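# Place two printed parts on jig pins, or press CALL

## Task

This is the final kit of the day. Fit both loose printed parts onto their matching pins in the jig, arranged as the drawing shows. If instead this kit ought not to be assembled, do not assemble it: press the blue CALL button from above with the gripper shut, push it fully down and keep it there for about one second, and make no contact with any kit part, the jig or the drawing. If the kit is fine, do not touch CALL at all.

## Robot and tools

Robot: two arms, left_arm and right_arm, each with a two-finger gripper. The fingers point along the gripper's +z axis and close along its y axis. end_effector_position is the spot between the finger pads, roughly 1 cm short of the fingertips.

Frames: the scene frame has its origin at table-top height, midway between the nominal bases, with +z up and +x out over the table. left_arm is on the +y side; arm names do not match image left or right. Actual bases in the scene frame: left_arm at (+0.042, +0.297, 0) m with quat_wxyz (+1.000, 0, 0, +0.020), a slight yaw; right_arm at (-0.008, -0.340, 0) m with quat_wxyz (+1.000, 0, 0, -0.003). Each arm's reported hand pose, Hand target and wrist camera pose are in that arm's own base frame; the fixed cameras and the table use the scene frame. Reported positions and orientations may be off by a few centimetres.

The 14-number row (used by execute_actions and move): numbers 1-7 are left_arm dx, dy, dz, rx, ry, rz, opening; numbers 8-14 are the same for right_arm. Always send all 14, each within [-1, 1]. dx..rz are offsets, not poses: they are measured from that arm's Hand target as it stood when the action or move began, along that arm's base axes, with rotation about the Hand target's position. rx, ry, rz form one rotation vector. Scale: 1.0 equals 0.6 m or 180 degrees (so 0.1 = 6 cm). A translation longer than 1.0 is scaled down along its direction. Opening is absolute, not an offset: +1 is fully open (0.094 m), -1 is shut. Sending 0 for all six pose numbers re-requests the current Hand target; a 0 in the opening slot means half open, so resend the present opening to keep a gripper unchanged.

execute_actions(actions, cameras): actions is a list of actions; each action is a table of up to 15 rows, one row per 1/30 s step, and a short table repeats its final row to fill 15 steps. Every row in an action counts from that action's start pose, but each new action starts from the updated Hand target, so repeating an offset keeps moving. Each action takes 0.5 s. Images return only when actions is empty or cameras requests them. cameras: list of names, ["all"], or []; an unknown name invalidates the call.

move(target, speed, blend, opening_speed, grip_force, blocking, cameras): straight-line path of each gripper. target is one 14-number row or a list of up to 15 rows; all rows count from the same starting Hand targets, not from the previous row. speed: m/s, 0.002 to 4.3, default 0.25, rotation up to twice that in rad/s; one value or one per target. blend: corner rounding in m per target; 0 means stop at each. opening_speed: scale units per second, 0.2 or more; use it to close gently. grip_force: newtons per pad, 10 to 50, one value or one per arm; it persists, and low values close slowly. blocking=false returns after about 0.5 s while motion continues. A move lasts at most 10 s and does not avoid obstacles or the other arm. The result adds a move: line giving the ending (done, off_target, moving, held, fault) and limits (paced = clipped command, held = steps withheld).

wait(seconds 0-10, cameras): lets time pass holding commands. stop(cameras): brakes a running move. zoom_image(camera, region): enlarges part of the latest image of cam_high, cam_over, cam_left_wrist or cam_right_wrist; region is [x0, y0, x1, y1] pixels from top-left, at most 504 by 504. Images are 896x504. finished_scene(scene=1) ends the scene permanently.

Results: end_effector_position (m) and end_effector_quat_wxyz per arm in its base frame; Hand target (the last commanded pose after clipping, which the next offsets start from); Tool commands; grip_measured (opening on the -1..+1 scale, reads a bit wide when empty and narrower than a squeezed part); grip_effort_nm (gripper motor effort, negative closing, not a pad force); Joint positions (last number is the opening in m); joint torques (include the arm's weight, noisy, with offsets); joint velocities, or "within noise"; step readings of position for action calls. Warnings: MOTOR HOT, OVER-TEMPERATURE FAULT.

Behaviour: orientation commands are clipped to within 40 degrees of the current orientation each step. Grippers often rest a few cm short of the target due to friction and weight; a new command (even zeros) retries, or send the remaining gap as an offset. A blocked arm keeps pushing; to release it, command a target back on the free side of the gripper. Joint ranges (rad): waist -2.880..2.880, shoulder 0..3.142, elbow 0..3.019, wrist pitch -1.693..1.571, wrist yaw -1.571..1.571, wrist roll -2.094..2.094.

Avoid: dropping parts or releasing them while moving; anything falling or being left off the table (fails the task); fast contacts, slams, or hard pushes on fixed or heavy objects; any arm-to-arm contact, including one gripper closing on the other's fingers; paths passing near an arm's own base (route around it); long stretched holds or pushes that heat motors; unnecessary arm stops.

Each tool is called after "Call:" in YAML: its name, and indented under it one key for each argument.

## Session

Call:
execute_actions:
  actions: []

Scene clock: 0.00 s.
left_arm: end_effector_position=(+0.4066, -0.2879, +0.3189) grip_measured=+1.000 grip_effort_nm=n/a end_effector_quat_wxyz=(+0.420, -0.316, +0.846, +0.086) | right_arm: end_effector_position=(+0.2632, +0.2314, +0.2305) grip_measured=+1.000 grip_effort_nm=n/a end_effector_quat_wxyz=(+0.407, +0.242, +0.873, -0.114)
Joint positions: left_arm=[-0.887 1.52 1.493 -1.393 -0.877 -1.53 0.094] | right_arm=[1.112 1.265 1.011 -1.414 0.869 1.697 0.094]
Joint velocities: within noise
Joint torques (N m): no reading
Heat: left arm: hottest wrist pitch 31 °C; right arm: hottest waist 33 °C.
Hand target: left_arm +0.4123, -0.2908, +0.3316; +0.427, -0.322, +0.842, +0.074 | right_arm +0.2663, +0.2404, +0.2446; +0.413, +0.246, +0.872, -0.094
Tool commands: left_gripper/opening=+1.0 right_gripper/opening=+1.0

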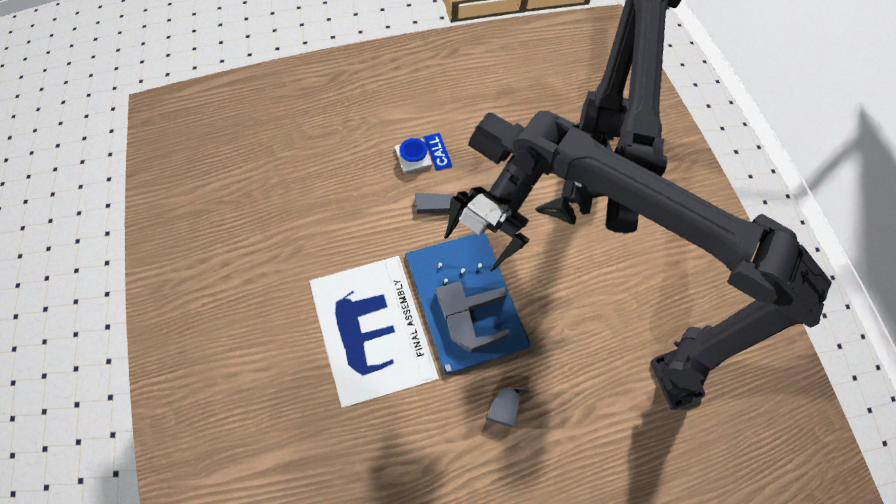

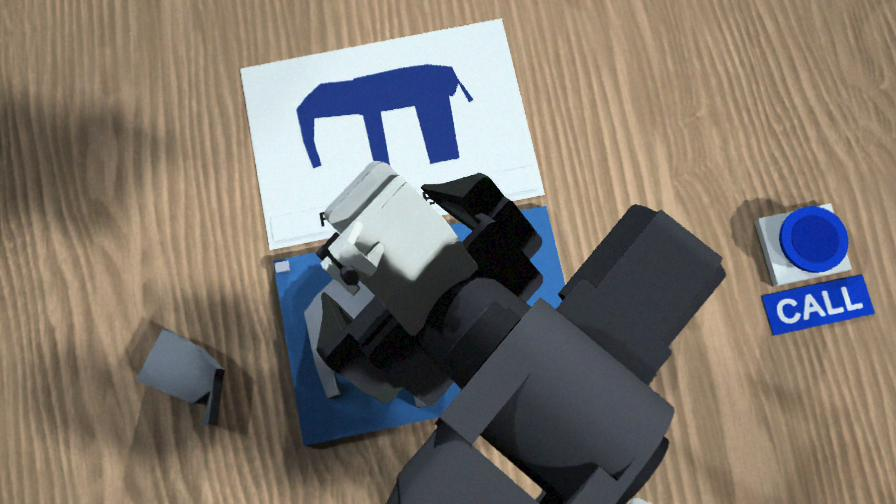

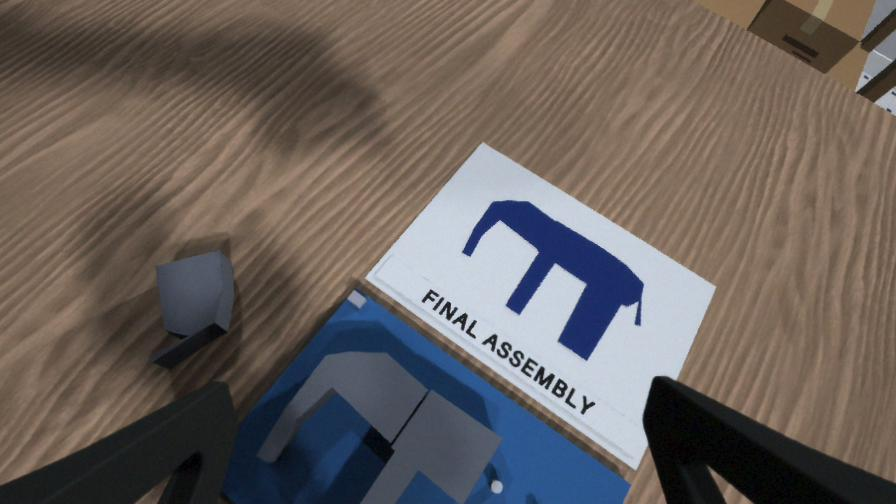

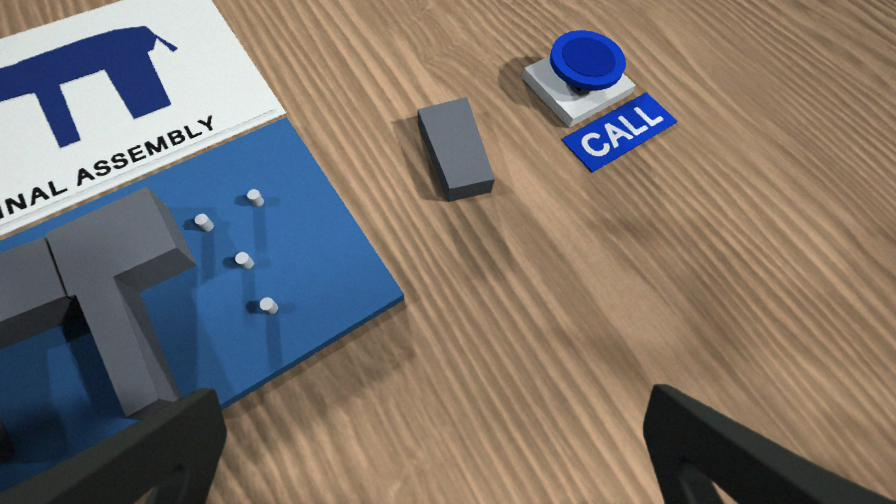

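Call:
zoom_image:
  camera: "cam_right_wrist"
  region: [0, 60, 504, 420]

Call:
zoom_image:
  camera: "cam_left_wrist"
  region: [130, 220, 280, 400]

Call:
zoom_image:
  camera: "cam_over"
  region: [230, 10, 560, 200]

Call:
zoom_image:
  camera: "cam_high"
  region: [300, 120, 560, 440]

Call:
zoom_image:
  camera: "cam_over"
  region: [120, 310, 260, 450]

Scaled by 1.000.

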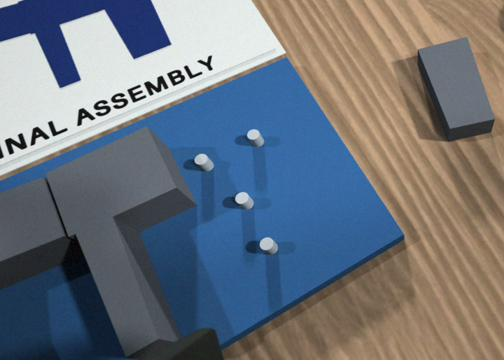

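Scaled by 2.800 from the camera's 896x504 image, which has a finer 1280x720 frame.

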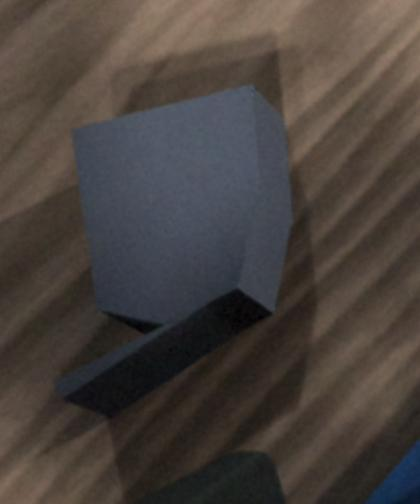

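Scaled by 1.527 from the camera's 896x504 image, which has a finer 1280x720 frame.

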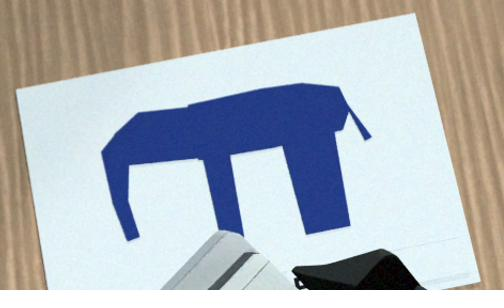

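Scaled by 1.575 from the camera's 896x504 image, which has a finer 1280x720 frame.

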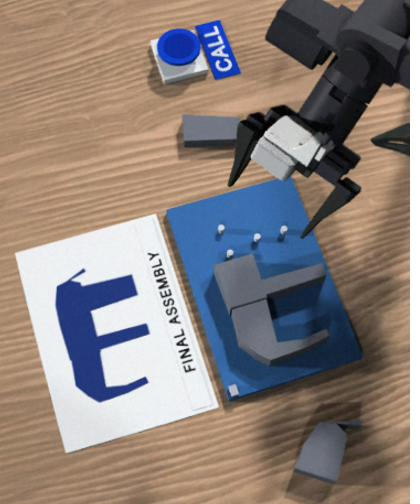

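Scaled by 3.600 from the camera's 896x504 image, which has a finer 1280x720 frame.

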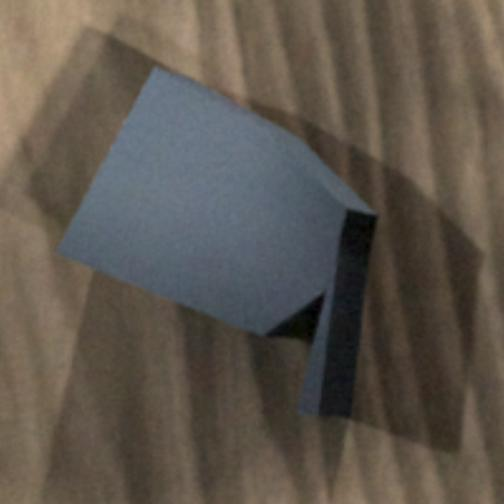

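Call:
move:
  target: [-0.187,0.318,-0.083,-0.05,0.287,-0.216,1,0.223,-0.15,0.042,0.063,0.274,0.163,1]
  cameras: ["all"]

Scene clock: 46.23 s.
left_arm: end_effector_position=(+0.3007, -0.1028, +0.2764) grip_measured=+1.000 grip_effort_nm=0.01 end_effector_quat_wxyz=(-0.005, -0.005, +1.000, +0.004) | right_arm: end_effector_position=(+0.3834, +0.1446, +0.2496) grip_measured=+1.000 grip_effort_nm=-0.02 end_effector_quat_wxyz=(-0.021, +0.007, +1.000, -0.008)
Joint positions: left_arm=[-0.33 1.178 1.225 -1.631 -0.004 -0.34 0.094] | right_arm=[0.361 1.439 1.393 -1.569 -0.001 0.376 0.094]
Joint torques (N m): left_arm=[0.15 -6.18 8.43 -0.4 -0.08 0.06] | right_arm=[-1.61 -10.4 14.9 -0.44 0 -0.14]
Heat: left arm: hottest shoulder 31 °C; right arm: hottest elbow 38 °C.
Hand target: left_arm +0.3001, -0.1000, +0.2818; +0.000, -0.001, +1.000, +0.000 | right_arm +0.4001, +0.1504, +0.2698; +0.001, +0.002, +1.000, +0.000
Off the commanded pose: left_arm 0.006 m, 1 deg | right_arm 0.027 m, 3 deg.
move: off_target (right_arm)

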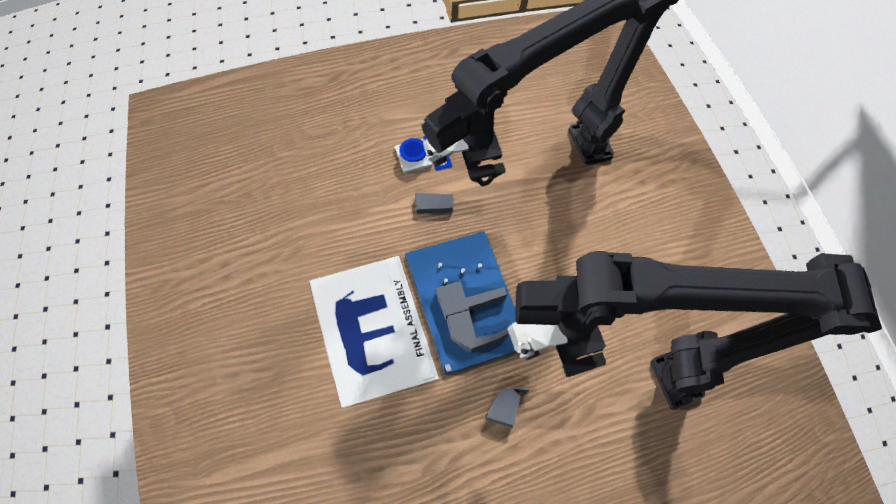

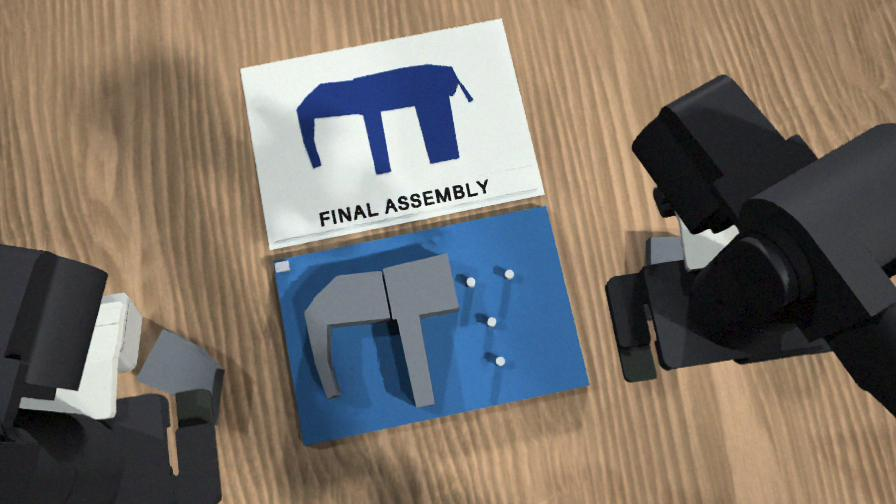

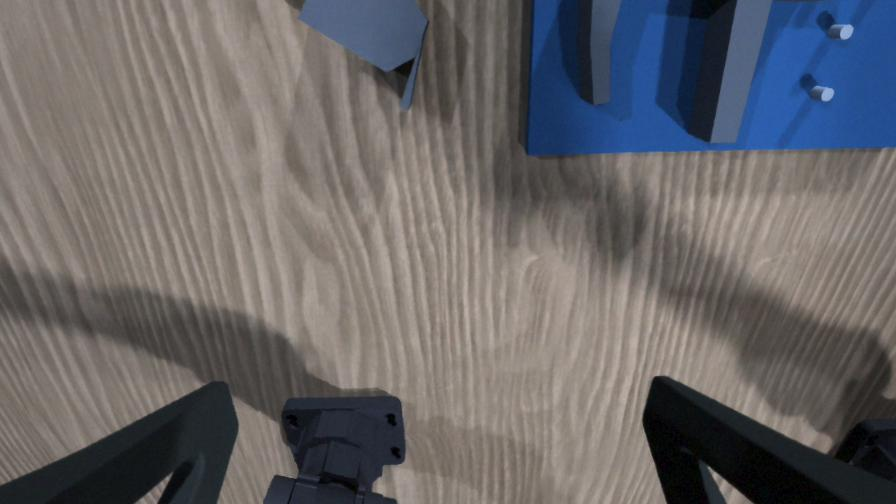

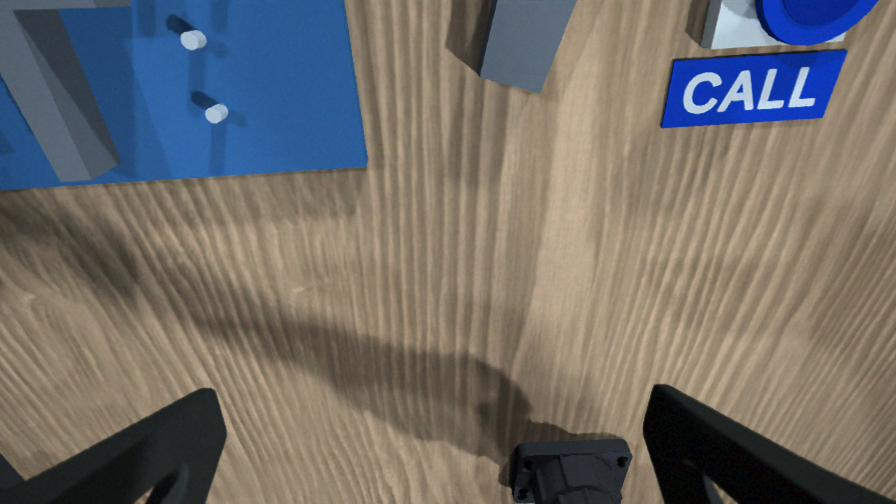

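Call:
move:
  target: [-0.15,0,0,0,0,0,1,-0.15,-0.25,0.05,0,0,0,1]
  cameras: ["all"]

Call:
zoom_image:
  camera: "cam_over"
  region: [590, 180, 730, 320]

Call:
zoom_image:
  camera: "cam_over"
  region: [120, 310, 260, 450]

Call:
zoom_image:
  camera: "cam_over"
  region: [240, 0, 600, 202]

Call:
zoom_image:
  camera: "cam_over"
  region: [260, 200, 600, 450]

Scene clock: 73.00 s.
left_arm: end_effector_position=(+0.2133, -0.0990, +0.2769) grip_measured=+1.000 grip_effort_nm=0.02 end_effector_quat_wxyz=(-0.002, +0.002, +1.000, -0.001) | right_arm: end_effector_position=(+0.3156, +0.0011, +0.2942) grip_measured=+1.000 grip_effort_nm=-0.02 end_effector_quat_wxyz=(-0.004, +0.005, +1.000, -0.003)
Joint positions: left_arm=[-0.43 0.951 1.073 -1.697 0.004 -0.426 0.094] | right_arm=[0.009 1.172 1.267 -1.673 0.007 0.019 0.094]
Joint torques (N m): left_arm=[-1.9 -2.73 8.12 -0.62 -0.08 -0.14] | right_arm=[-1.96 -8.47 8.66 -0.36 -0.03 -0.15]
Heat: left arm: hottest waist 30 °C; right arm: hottest elbow 42 °C.
Hand target: left_arm +0.2101, -0.1000, +0.2818; +0.000, -0.001, +1.000, +0.000 | right_arm +0.3101, +0.0004, +0.2998; +0.001, +0.002, +1.000, +0.000
Off the commanded pose: left_arm 0.006 m, 0 deg | right_arm 0.008 m, 1 deg.
joint sent to its limit (left arm) — joint 4 (wrist pitch), lower limit. The joint targets are off in position, not in orientation.
joint sent to its limit (right arm) — joint 4 (wrist pitch), lower limit. The joint targets are off in position, not in orientation.
move: done

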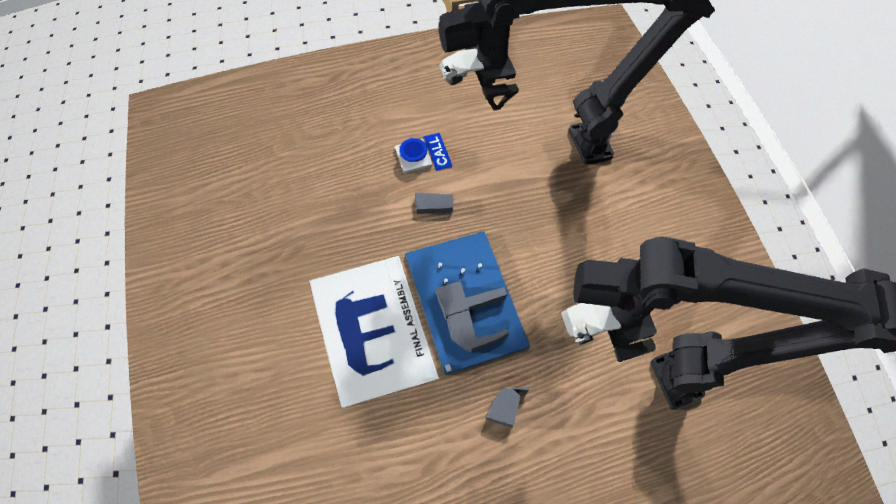

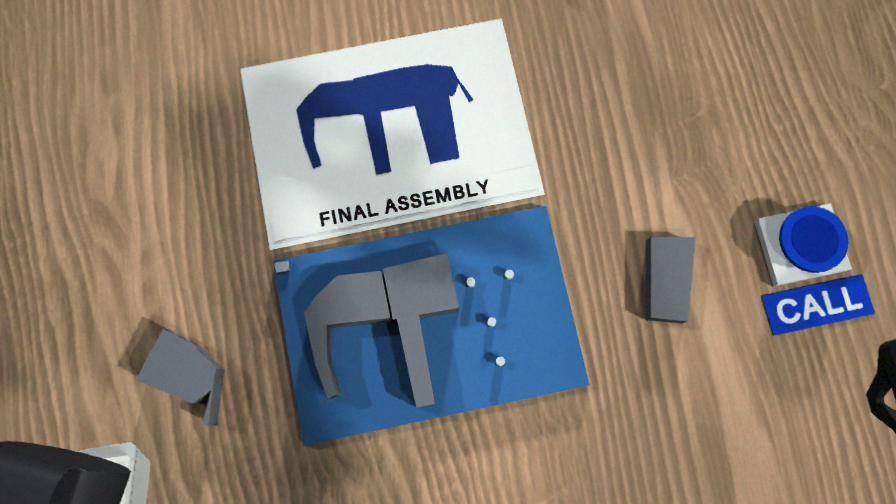

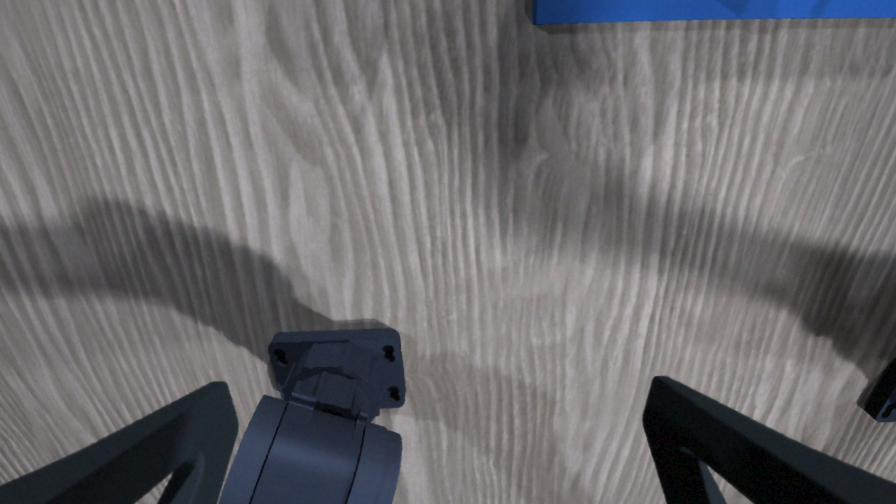

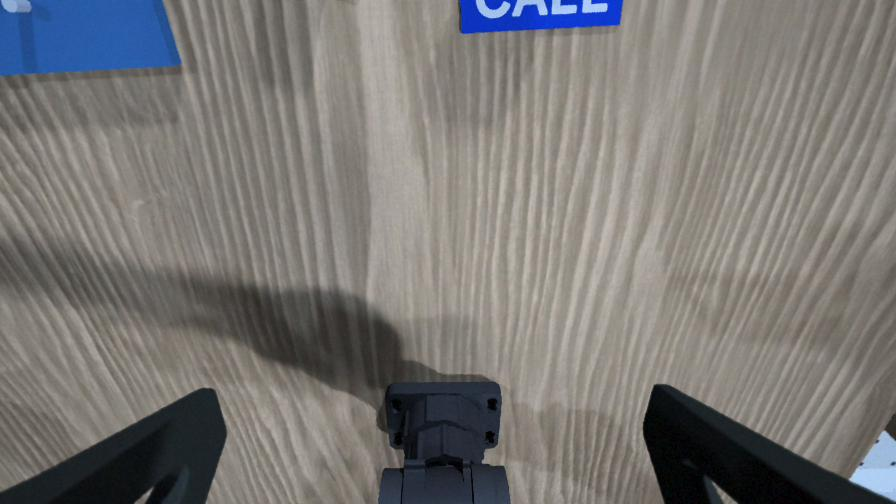

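Scaled by 3.600 from the camera's 896x504 image, which has a finer 1280x720 frame.

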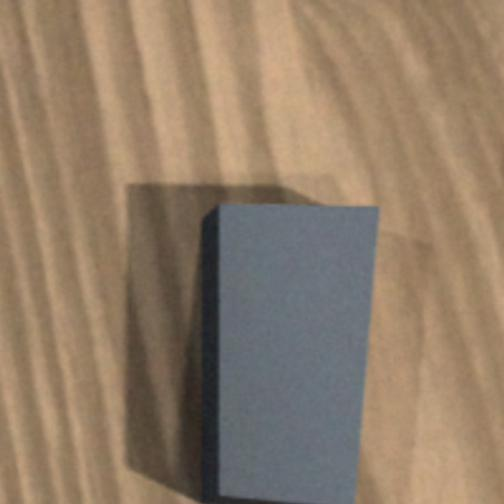

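Scaled by 3.600 from the camera's 896x504 image, which has a finer 1280x720 frame.

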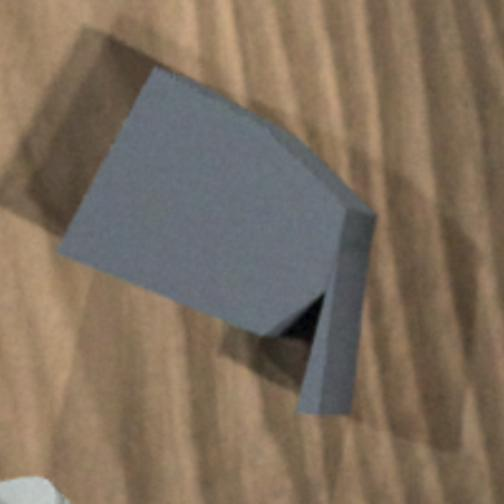

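Scaled by 1.400 from the camera's 896x504 image, which has a finer 1280x720 frame.

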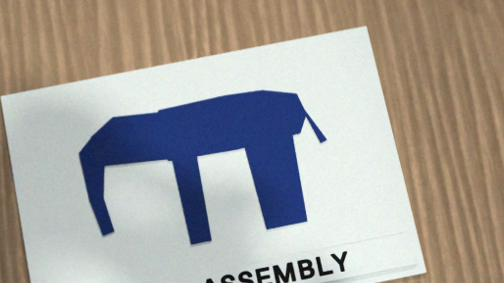

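Scaled by 1.482 from the camera's 896x504 image, which has a finer 1280x720 frame.

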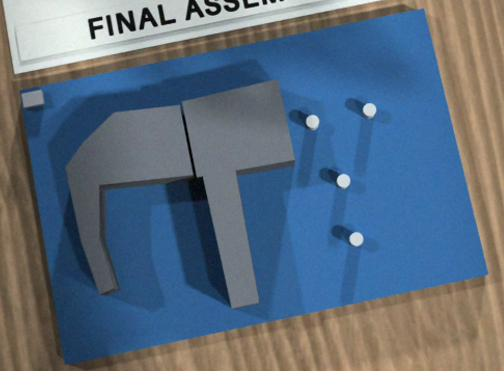

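Call:
zoom_image:
  camera: "cam_over"
  region: [400, 55, 500, 175]

Call:
zoom_image:
  camera: "cam_over"
  region: [620, 220, 720, 340]

Call:
zoom_image:
  camera: "cam_over"
  region: [290, 55, 410, 185]

Call:
zoom_image:
  camera: "cam_over"
  region: [380, 245, 530, 425]

Scaled by 4.200 from the camera's 896x504 image, which has a finer 1280x720 frame.

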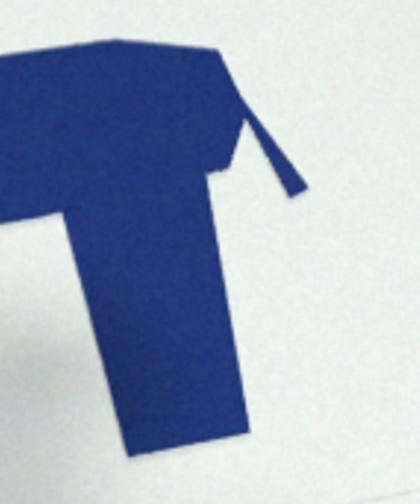

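Scaled by 4.200 from the camera's 896x504 image, which has a finer 1280x720 frame.

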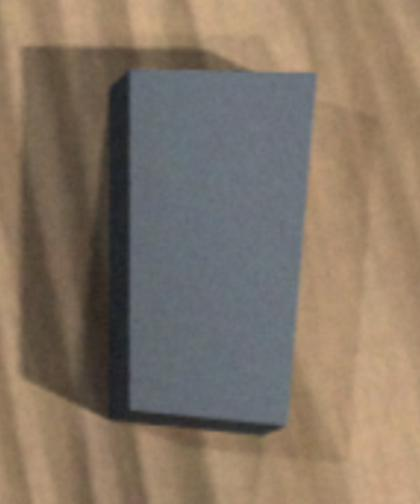

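Scaled by 3.877 from the camera's 896x504 image, which has a finer 1280x720 frame.

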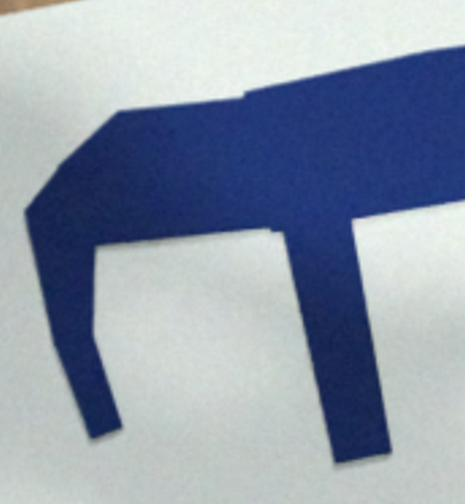

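Scaled by 2.800 from the camera's 896x504 image, which has a finer 1280x720 frame.

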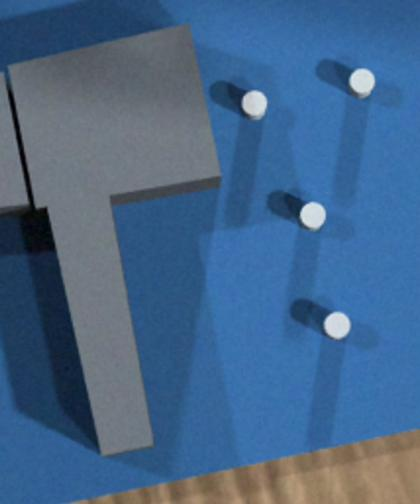

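Call:
move:
  target: [0.27,0.06,-0.04,0,0,0,1,0,0,0,0,0,0,1]
  cameras: ["cam_left_wrist","cam_over"]

Call:
zoom_image:
  camera: "cam_left_wrist"
  region: [240, 20, 640, 320]

Scene clock: 151.40 s.
left_arm: end_effector_position=(+0.3542, -0.0625, +0.2434) grip_measured=+1.000 grip_effort_nm=0.02 end_effector_quat_wxyz=(-0.024, -0.005, +1.000, +0.008) | right_arm: end_effector_position=(+0.3156, +0.0011, +0.2942) grip_measured=+1.000 grip_effort_nm=-0.02 end_effector_quat_wxyz=(-0.004, +0.005, +1.000, -0.003)
Joint positions: left_arm=[-0.177 1.313 1.252 -1.56 -0.007 -0.188 0.094] | right_arm=[0.009 1.172 1.267 -1.673 0.007 0.019 0.094]
Joint torques (N m): left_arm=[0.85 -5.77 11.37 0.09 -0.02 0.13] | right_arm=[-1.9 -8.59 8.68 -0.36 -0.02 -0.14]
Heat: left arm: hottest elbow 30 °C; right arm: hottest elbow 37 °C.
Hand target: left_arm +0.3721, -0.0640, +0.2578; +0.000, -0.001, +1.000, +0.000 | right_arm +0.3101, +0.0004, +0.2998; +0.001, +0.002, +1.000, +0.000
Off the commanded pose: left_arm 0.023 m, 3 deg | right_arm 0.008 m, 1 deg.
joint sent to its limit (right arm) — joint 4 (wrist pitch), lower limit. The joint targets are off in position, not in orientation.
move: off_target (left_arm)
Images, in order (width x height): cam_over 896x504, cam_left_wrist 896x504.

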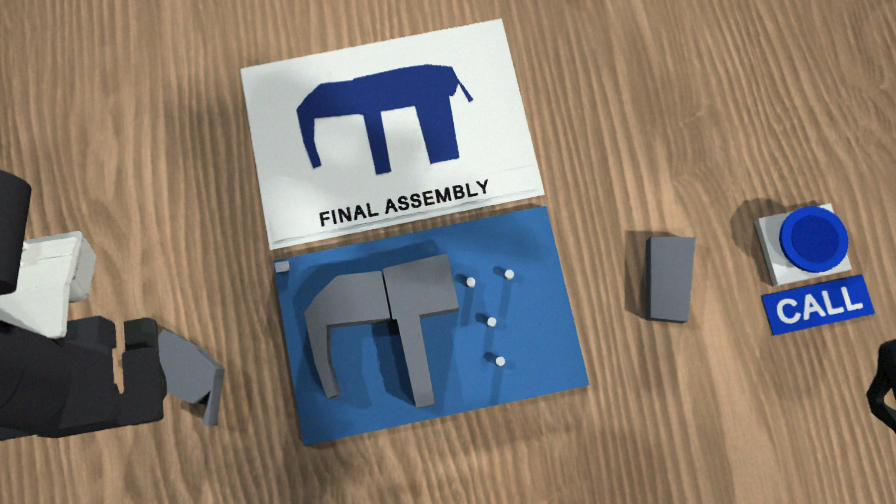

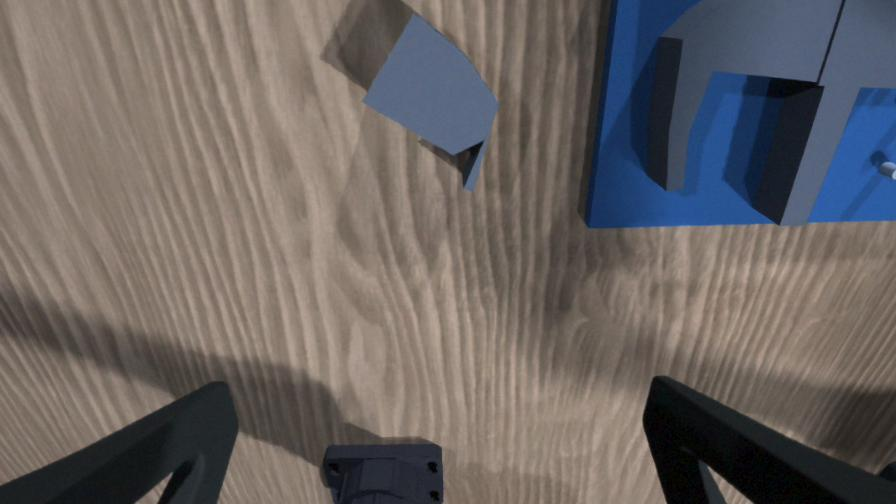

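Scaled by 1.260 from the camera's 896x504 image, which has a finer 1280x720 frame.

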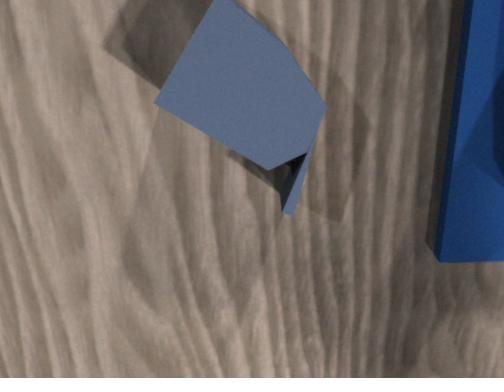

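Call:
move:
  target: [-0.2,0.05,0,0,0,0,1,0.233,0.166,-0.133,0,0,0,1]
  cameras: ["cam_right_wrist","cam_over"]

Scene clock: 196.47 s.
left_arm: end_effector_position=(+0.2535, -0.0384, +0.2532) grip_measured=+1.000 grip_effort_nm=0.02 end_effector_quat_wxyz=(-0.005, +0.001, +1.000, +0.004) | right_arm: end_effector_position=(+0.4252, +0.0946, +0.2005) grip_measured=+1.000 grip_effort_nm=-0.02 end_effector_quat_wxyz=(-0.034, -0.003, +0.999, -0.004)
Joint positions: left_arm=[-0.152 1.009 1.045 -1.619 -0.005 -0.151 0.094] | right_arm=[0.217 1.534 1.367 -1.471 -0.007 0.21 0.094]
Joint torques (N m): left_arm=[1.08 -4.25 8.36 -0.51 -0.02 0.12] | right_arm=[-0.79 -12.04 14.57 0.25 0.19 0.01]
Heat: left arm: hottest elbow 36 °C; right arm: hottest elbow 37 °C.
Hand target: left_arm +0.2521, -0.0340, +0.2578; +0.000, -0.001, +1.000, +0.000 | right_arm +0.4499, +0.1000, +0.2200; +0.001, +0.002, +1.000, +0.000
Off the commanded pose: left_arm 0.007 m, 1 deg | right_arm 0.032 m, 4 deg.
move: off_target (right_arm)
Images, in order (width x height): cam_over 896x504, cam_right_wrist 896x504.

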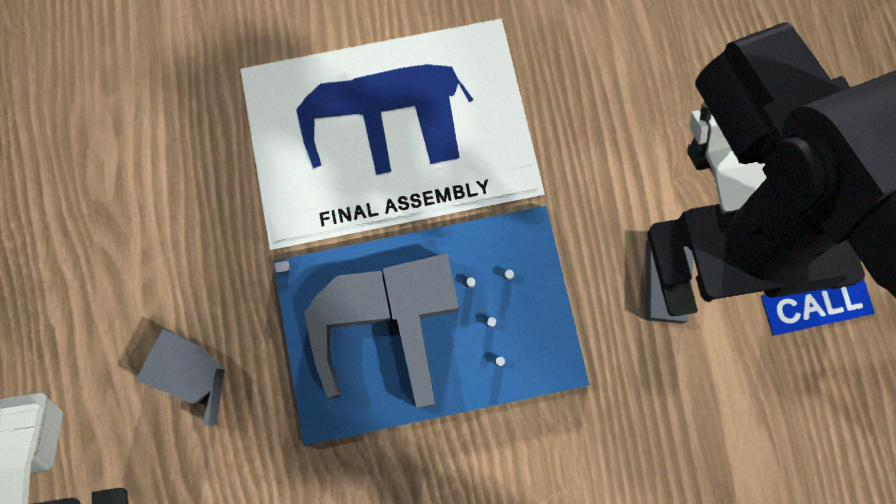

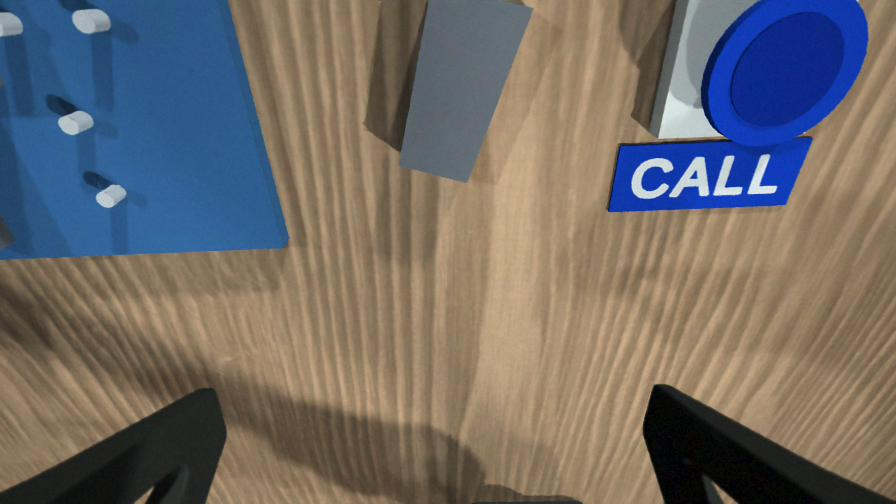

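Call:
move:
  target: [0,0,0,0,0,0,1,0.117,0.013,-0.04,0,-0.025,0,1]
  cameras: ["cam_right_wrist"]

Scene clock: 205.77 s.
left_arm: end_effector_position=(+0.2535, -0.0384, +0.2532) grip_measured=+1.000 grip_effort_nm=0.01 end_effector_quat_wxyz=(-0.005, +0.001, +1.000, +0.004) | right_arm: end_effector_position=(+0.4932, +0.1069, +0.1744) grip_measured=+1.000 grip_effort_nm=-0.03 end_effector_quat_wxyz=(+0.002, -0.003, +1.000, -0.004)
Joint positions: left_arm=[-0.152 1.009 1.045 -1.619 -0.005 -0.151 0.094] | right_arm=[0.217 1.678 1.474 -1.364 0.008 0.21 0.094]
Joint torques (N m): left_arm=[0.62 -4.13 8.38 -0.59 -0.04 0.07] | right_arm=[-1.44 -14.92 14.58 0.5 0.29 -0.09]
Heat: left arm: hottest elbow 35 °C; right arm: hottest elbow 41 °C.
Hand target: left_arm +0.2521, -0.0340, +0.2578; +0.000, -0.001, +1.000, +0.000 | right_arm +0.5201, +0.1078, +0.1960; +0.040, +0.002, +0.999, +0.001
Off the commanded pose: left_arm 0.007 m, 1 deg | right_arm 0.034 m, 4 deg.
move: off_target (right_arm)
Images, in order (width x height): cam_right_wrist 896x504.

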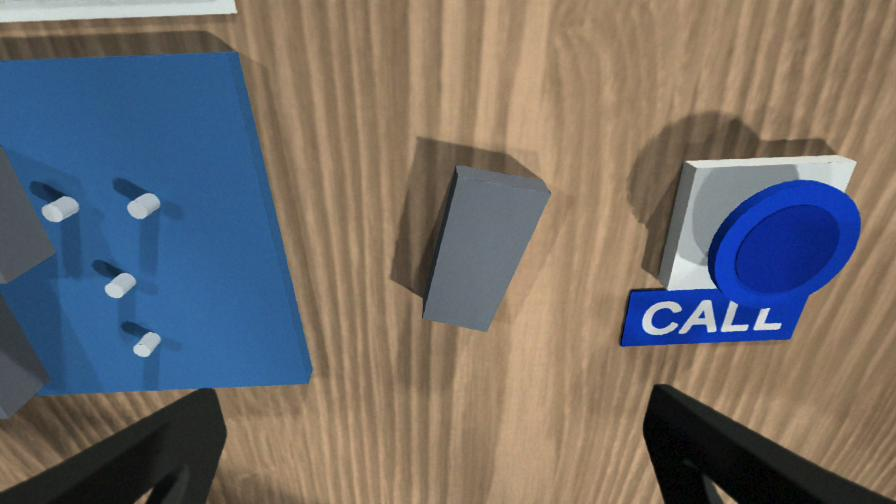

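Call:
move:
  target: [0,0,0,0,0,0,1,0,-0.04,-0.117,0,0,0,1]
  cameras: ["cam_right_wrist"]

Scene clock: 214.37 s.
left_arm: end_effector_position=(+0.2535, -0.0384, +0.2532) grip_measured=+1.000 grip_effort_nm=0.02 end_effector_quat_wxyz=(-0.005, +0.001, +1.000, +0.004) | right_arm: end_effector_position=(+0.5136, +0.0834, +0.1273) grip_measured=+1.000 grip_effort_nm=-0.03 end_effector_quat_wxyz=(+0.031, +0.007, +0.999, +0.000)
Joint positions: left_arm=[-0.152 1.009 1.045 -1.619 -0.005 -0.151 0.094] | right_arm=[0.165 1.713 1.391 -1.187 0.01 0.18 0.094]
Joint torques (N m): left_arm=[1.55 -3.25 8.34 -0.27 -0.05 0.06] | right_arm=[-1.49 -15.44 8.72 0.68 0.11 -0.15]
Heat: left arm: hottest elbow 35 °C; right arm: hottest elbow 42 °C.
Hand target: left_arm +0.2521, -0.0340, +0.2578; +0.000, -0.001, +1.000, +0.000 | right_arm +0.5201, +0.0838, +0.1258; +0.040, +0.002, +0.999, +0.001
Off the commanded pose: left_arm 0.007 m, 1 deg | right_arm 0.007 m, 1 deg.
move: done
Images, in order (width x height): cam_right_wrist 896x504.

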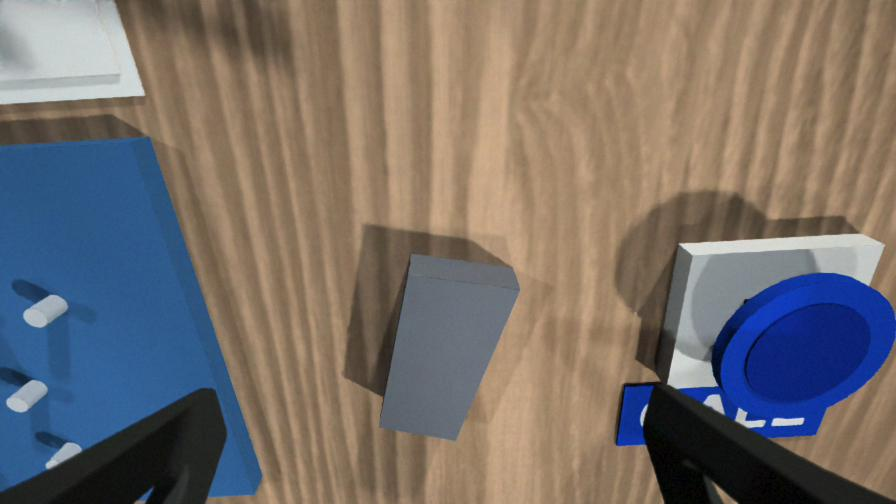

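Call:
move:
  target: [0,0,0,0,0,0,1,-0.133,-0.001,-0.068,0.003,0.0255,-0.072,1]
  cameras: ["cam_right_wrist","cam_over"]

Scene clock: 247.17 s.
left_arm: end_effector_position=(+0.2535, -0.0384, +0.2532) grip_measured=+1.000 grip_effort_nm=0.02 end_effector_quat_wxyz=(-0.005, +0.001, +1.000, +0.004) | right_arm: end_effector_position=(+0.4370, +0.0768, +0.0735) grip_measured=+1.000 grip_effort_nm=-0.02 end_effector_quat_wxyz=(-0.023, +0.115, +0.993, -0.004)
Joint positions: left_arm=[-0.152 1.009 1.045 -1.619 -0.005 -0.151 0.094] | right_arm=[0.173 1.649 1.153 -1.121 -0.005 0.404 0.094]
Joint torques (N m): left_arm=[-0.15 -3.72 8.24 -0.5 -0.02 0.1] | right_arm=[-0.5 -16.38 7.15 0.44 0.11 0.02]
Heat: left arm: hottest elbow 34 °C; right arm: hottest elbow 39 °C.
Hand target: left_arm +0.2521, -0.0340, +0.2578; +0.000, -0.001, +1.000, +0.000 | right_arm +0.4403, +0.0832, +0.0850; +0.000, +0.115, +0.993, +0.001
Off the commanded pose: left_arm 0.007 m, 1 deg | right_arm 0.014 m, 3 deg.
move: off_target (right_arm)
Images, in order (width x height): cam_over 896x504, cam_right_wrist 896x504.

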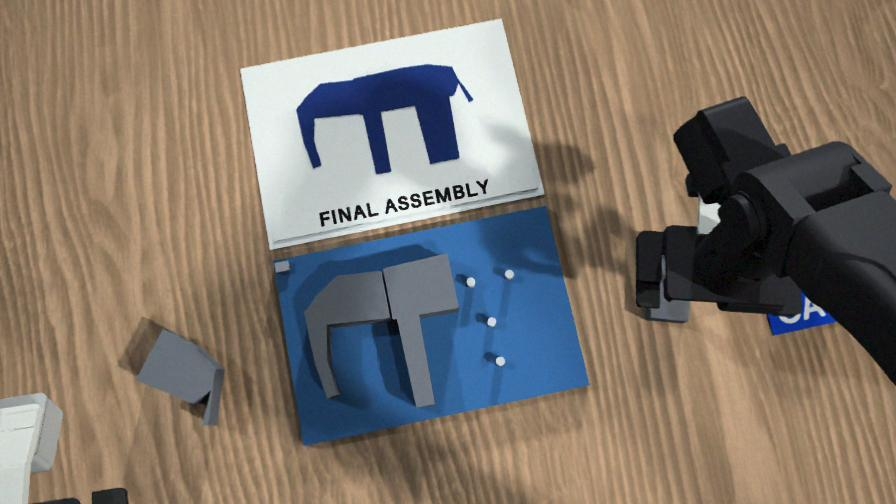

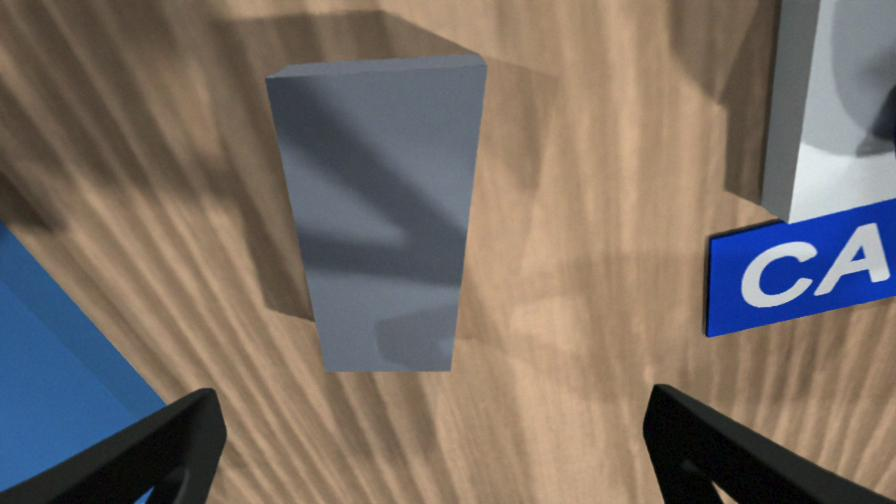

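Call:
move:
  target: [0.192,-0.022,-0.225,0,0,-0.678,1,-0.16,-0.13,0.2,0,0,0,1]
  cameras: ["cam_left_wrist","cam_over"]

Scene clock: 292.40 s.
left_arm: end_effector_position=(+0.3573, -0.0524, +0.1231) grip_measured=+1.000 grip_effort_nm=0.01 end_effector_quat_wxyz=(-0.008, +0.875, +0.484, -0.004) | right_arm: end_effector_position=(+0.3462, +0.0088, +0.1944) grip_measured=+1.000 grip_effort_nm=-0.02 end_effector_quat_wxyz=(-0.013, +0.117, +0.993, +0.001)
Joint positions: left_arm=[-0.148 1.366 0.979 -1.2 -0.007 1.983 0.094] | right_arm=[0.024 1.277 1.092 -1.411 -0.005 0.258 0.094]
Joint torques (N m): left_arm=[1.49 -6.42 7.98 0.06 0.02 0.11] | right_arm=[-1.96 -10.7 9.02 -0.39 0.12 -0.14]
Heat: left arm: hottest elbow 33 °C; right arm: hottest elbow 38 °C.
Hand target: left_arm +0.3673, -0.0472, +0.1228; +0.000, +0.874, +0.485, +0.000 | right_arm +0.3443, +0.0052, +0.2050; +0.000, +0.115, +0.993, +0.001
Off the commanded pose: left_arm 0.011 m, 1 deg | right_arm 0.011 m, 2 deg.
move: off_target (left_arm, right_arm)
Images, in order (width x height): cam_over 896x504, cam_left_wrist 896x504.

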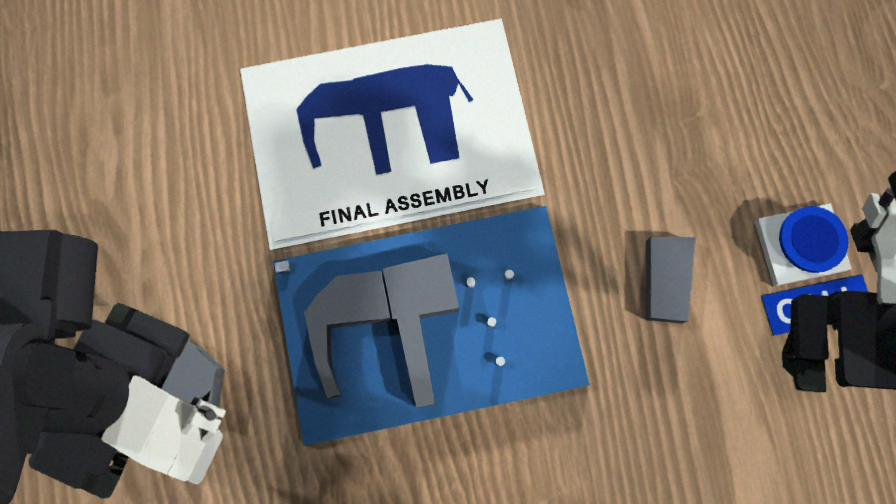

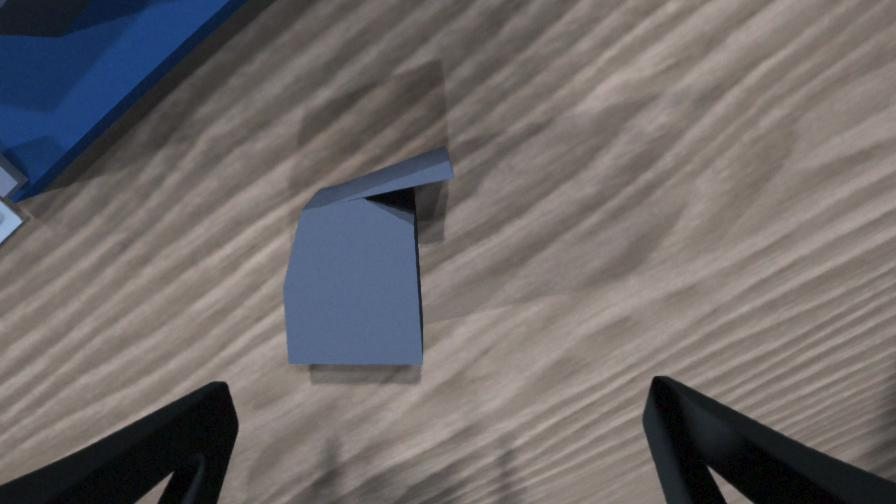

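Call:
move:
  target: [0.1,0.028,-0.058,0,0,0,1,0,0,0,0,0,0,1]
  cameras: ["cam_left_wrist"]

Scene clock: 301.90 s.
left_arm: end_effector_position=(+0.4051, -0.0305, +0.0795) grip_measured=+1.000 grip_effort_nm=0.01 end_effector_quat_wxyz=(-0.015, +0.872, +0.490, -0.016) | right_arm: end_effector_position=(+0.3462, +0.0088, +0.1944) grip_measured=+1.000 grip_effort_nm=-0.03 end_effector_quat_wxyz=(-0.013, +0.117, +0.993, +0.001)
Joint positions: left_arm=[-0.077 1.55 1.05 -1.114 -0.007 2.041 0.094] | right_arm=[0.024 1.277 1.092 -1.411 -0.005 0.258 0.094]
Joint torques (N m): left_arm=[0.21 -8.53 10.06 0.23 -0.05 0.11] | right_arm=[-2.02 -10.7 9.05 -0.38 0.12 -0.14]
Heat: left arm: hottest elbow 33 °C; right arm: hottest elbow 38 °C.
Hand target: left_arm +0.4273, -0.0304, +0.0880; +0.000, +0.874, +0.485, +0.000 | right_arm +0.3443, +0.0052, +0.2050; +0.000, +0.115, +0.993, +0.001
Off the commanded pose: left_arm 0.024 m, 3 deg | right_arm 0.011 m, 2 deg.
move: off_target (left_arm, right_arm)
Images, in order (width x height): cam_left_wrist 896x504.

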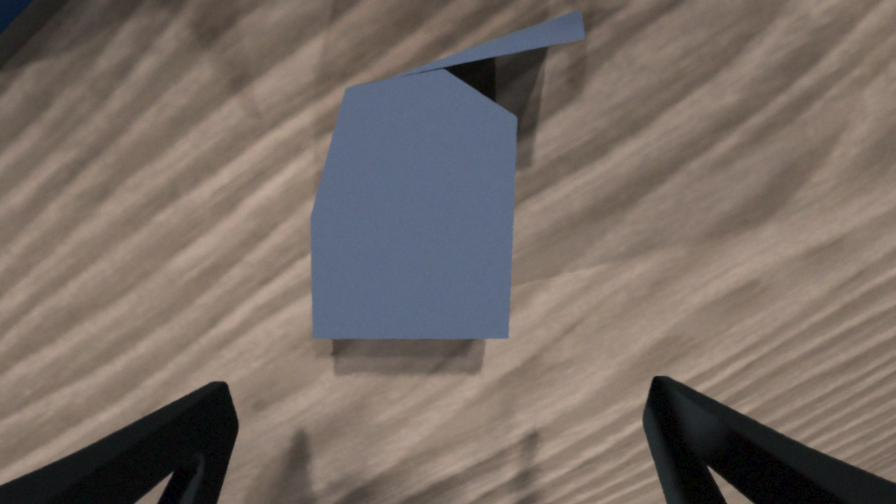

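Call:
move:
  target: [0.012,-0.015,-0.05,0,0,0,1,0,0,0,0,0,0,1]
  cameras: ["cam_left_wrist"]

Scene clock: 307.60 s.
left_arm: end_effector_position=(+0.4196, -0.0316, +0.0554) grip_measured=+1.000 grip_effort_nm=0.01 end_effector_quat_wxyz=(-0.011, +0.872, +0.490, -0.010) | right_arm: end_effector_position=(+0.3462, +0.0088, +0.1944) grip_measured=+1.000 grip_effort_nm=-0.02 end_effector_quat_wxyz=(-0.013, +0.117, +0.993, +0.001)
Joint positions: left_arm=[-0.077 1.61 1.05 -1.04 -0.007 2.041 0.094] | right_arm=[0.024 1.277 1.092 -1.411 -0.005 0.258 0.094]
Joint torques (N m): left_arm=[-1.67 -8.29 8.53 0.13 0.03 -0.04] | right_arm=[-1.96 -10.7 9.03 -0.39 0.12 -0.14]
Heat: left arm: hottest elbow 32 °C; right arm: hottest elbow 38 °C.
Hand target: left_arm +0.4345, -0.0394, +0.0580; +0.000, +0.874, +0.485, +0.000 | right_arm +0.3443, +0.0052, +0.2050; +0.000, +0.115, +0.993, +0.001
Off the commanded pose: left_arm 0.017 m, 2 deg | right_arm 0.011 m, 2 deg.
move: off_target (left_arm, right_arm)
Images, in order (width x height): cam_left_wrist 896x504.

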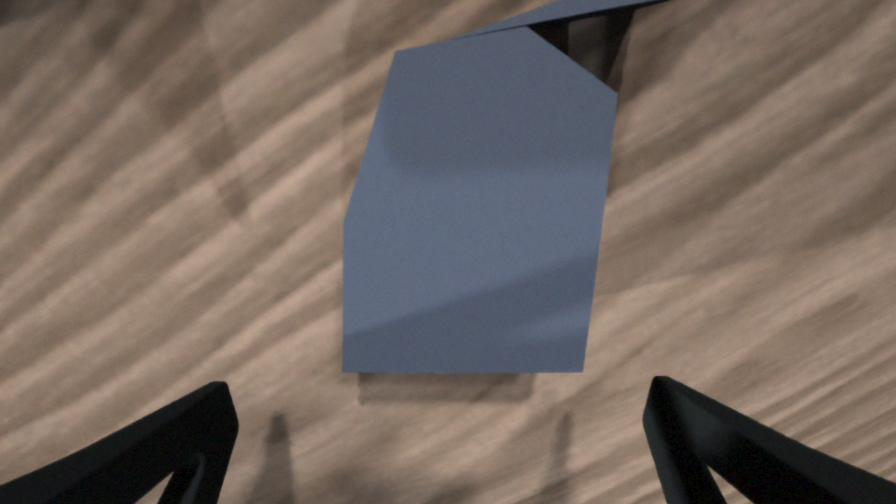

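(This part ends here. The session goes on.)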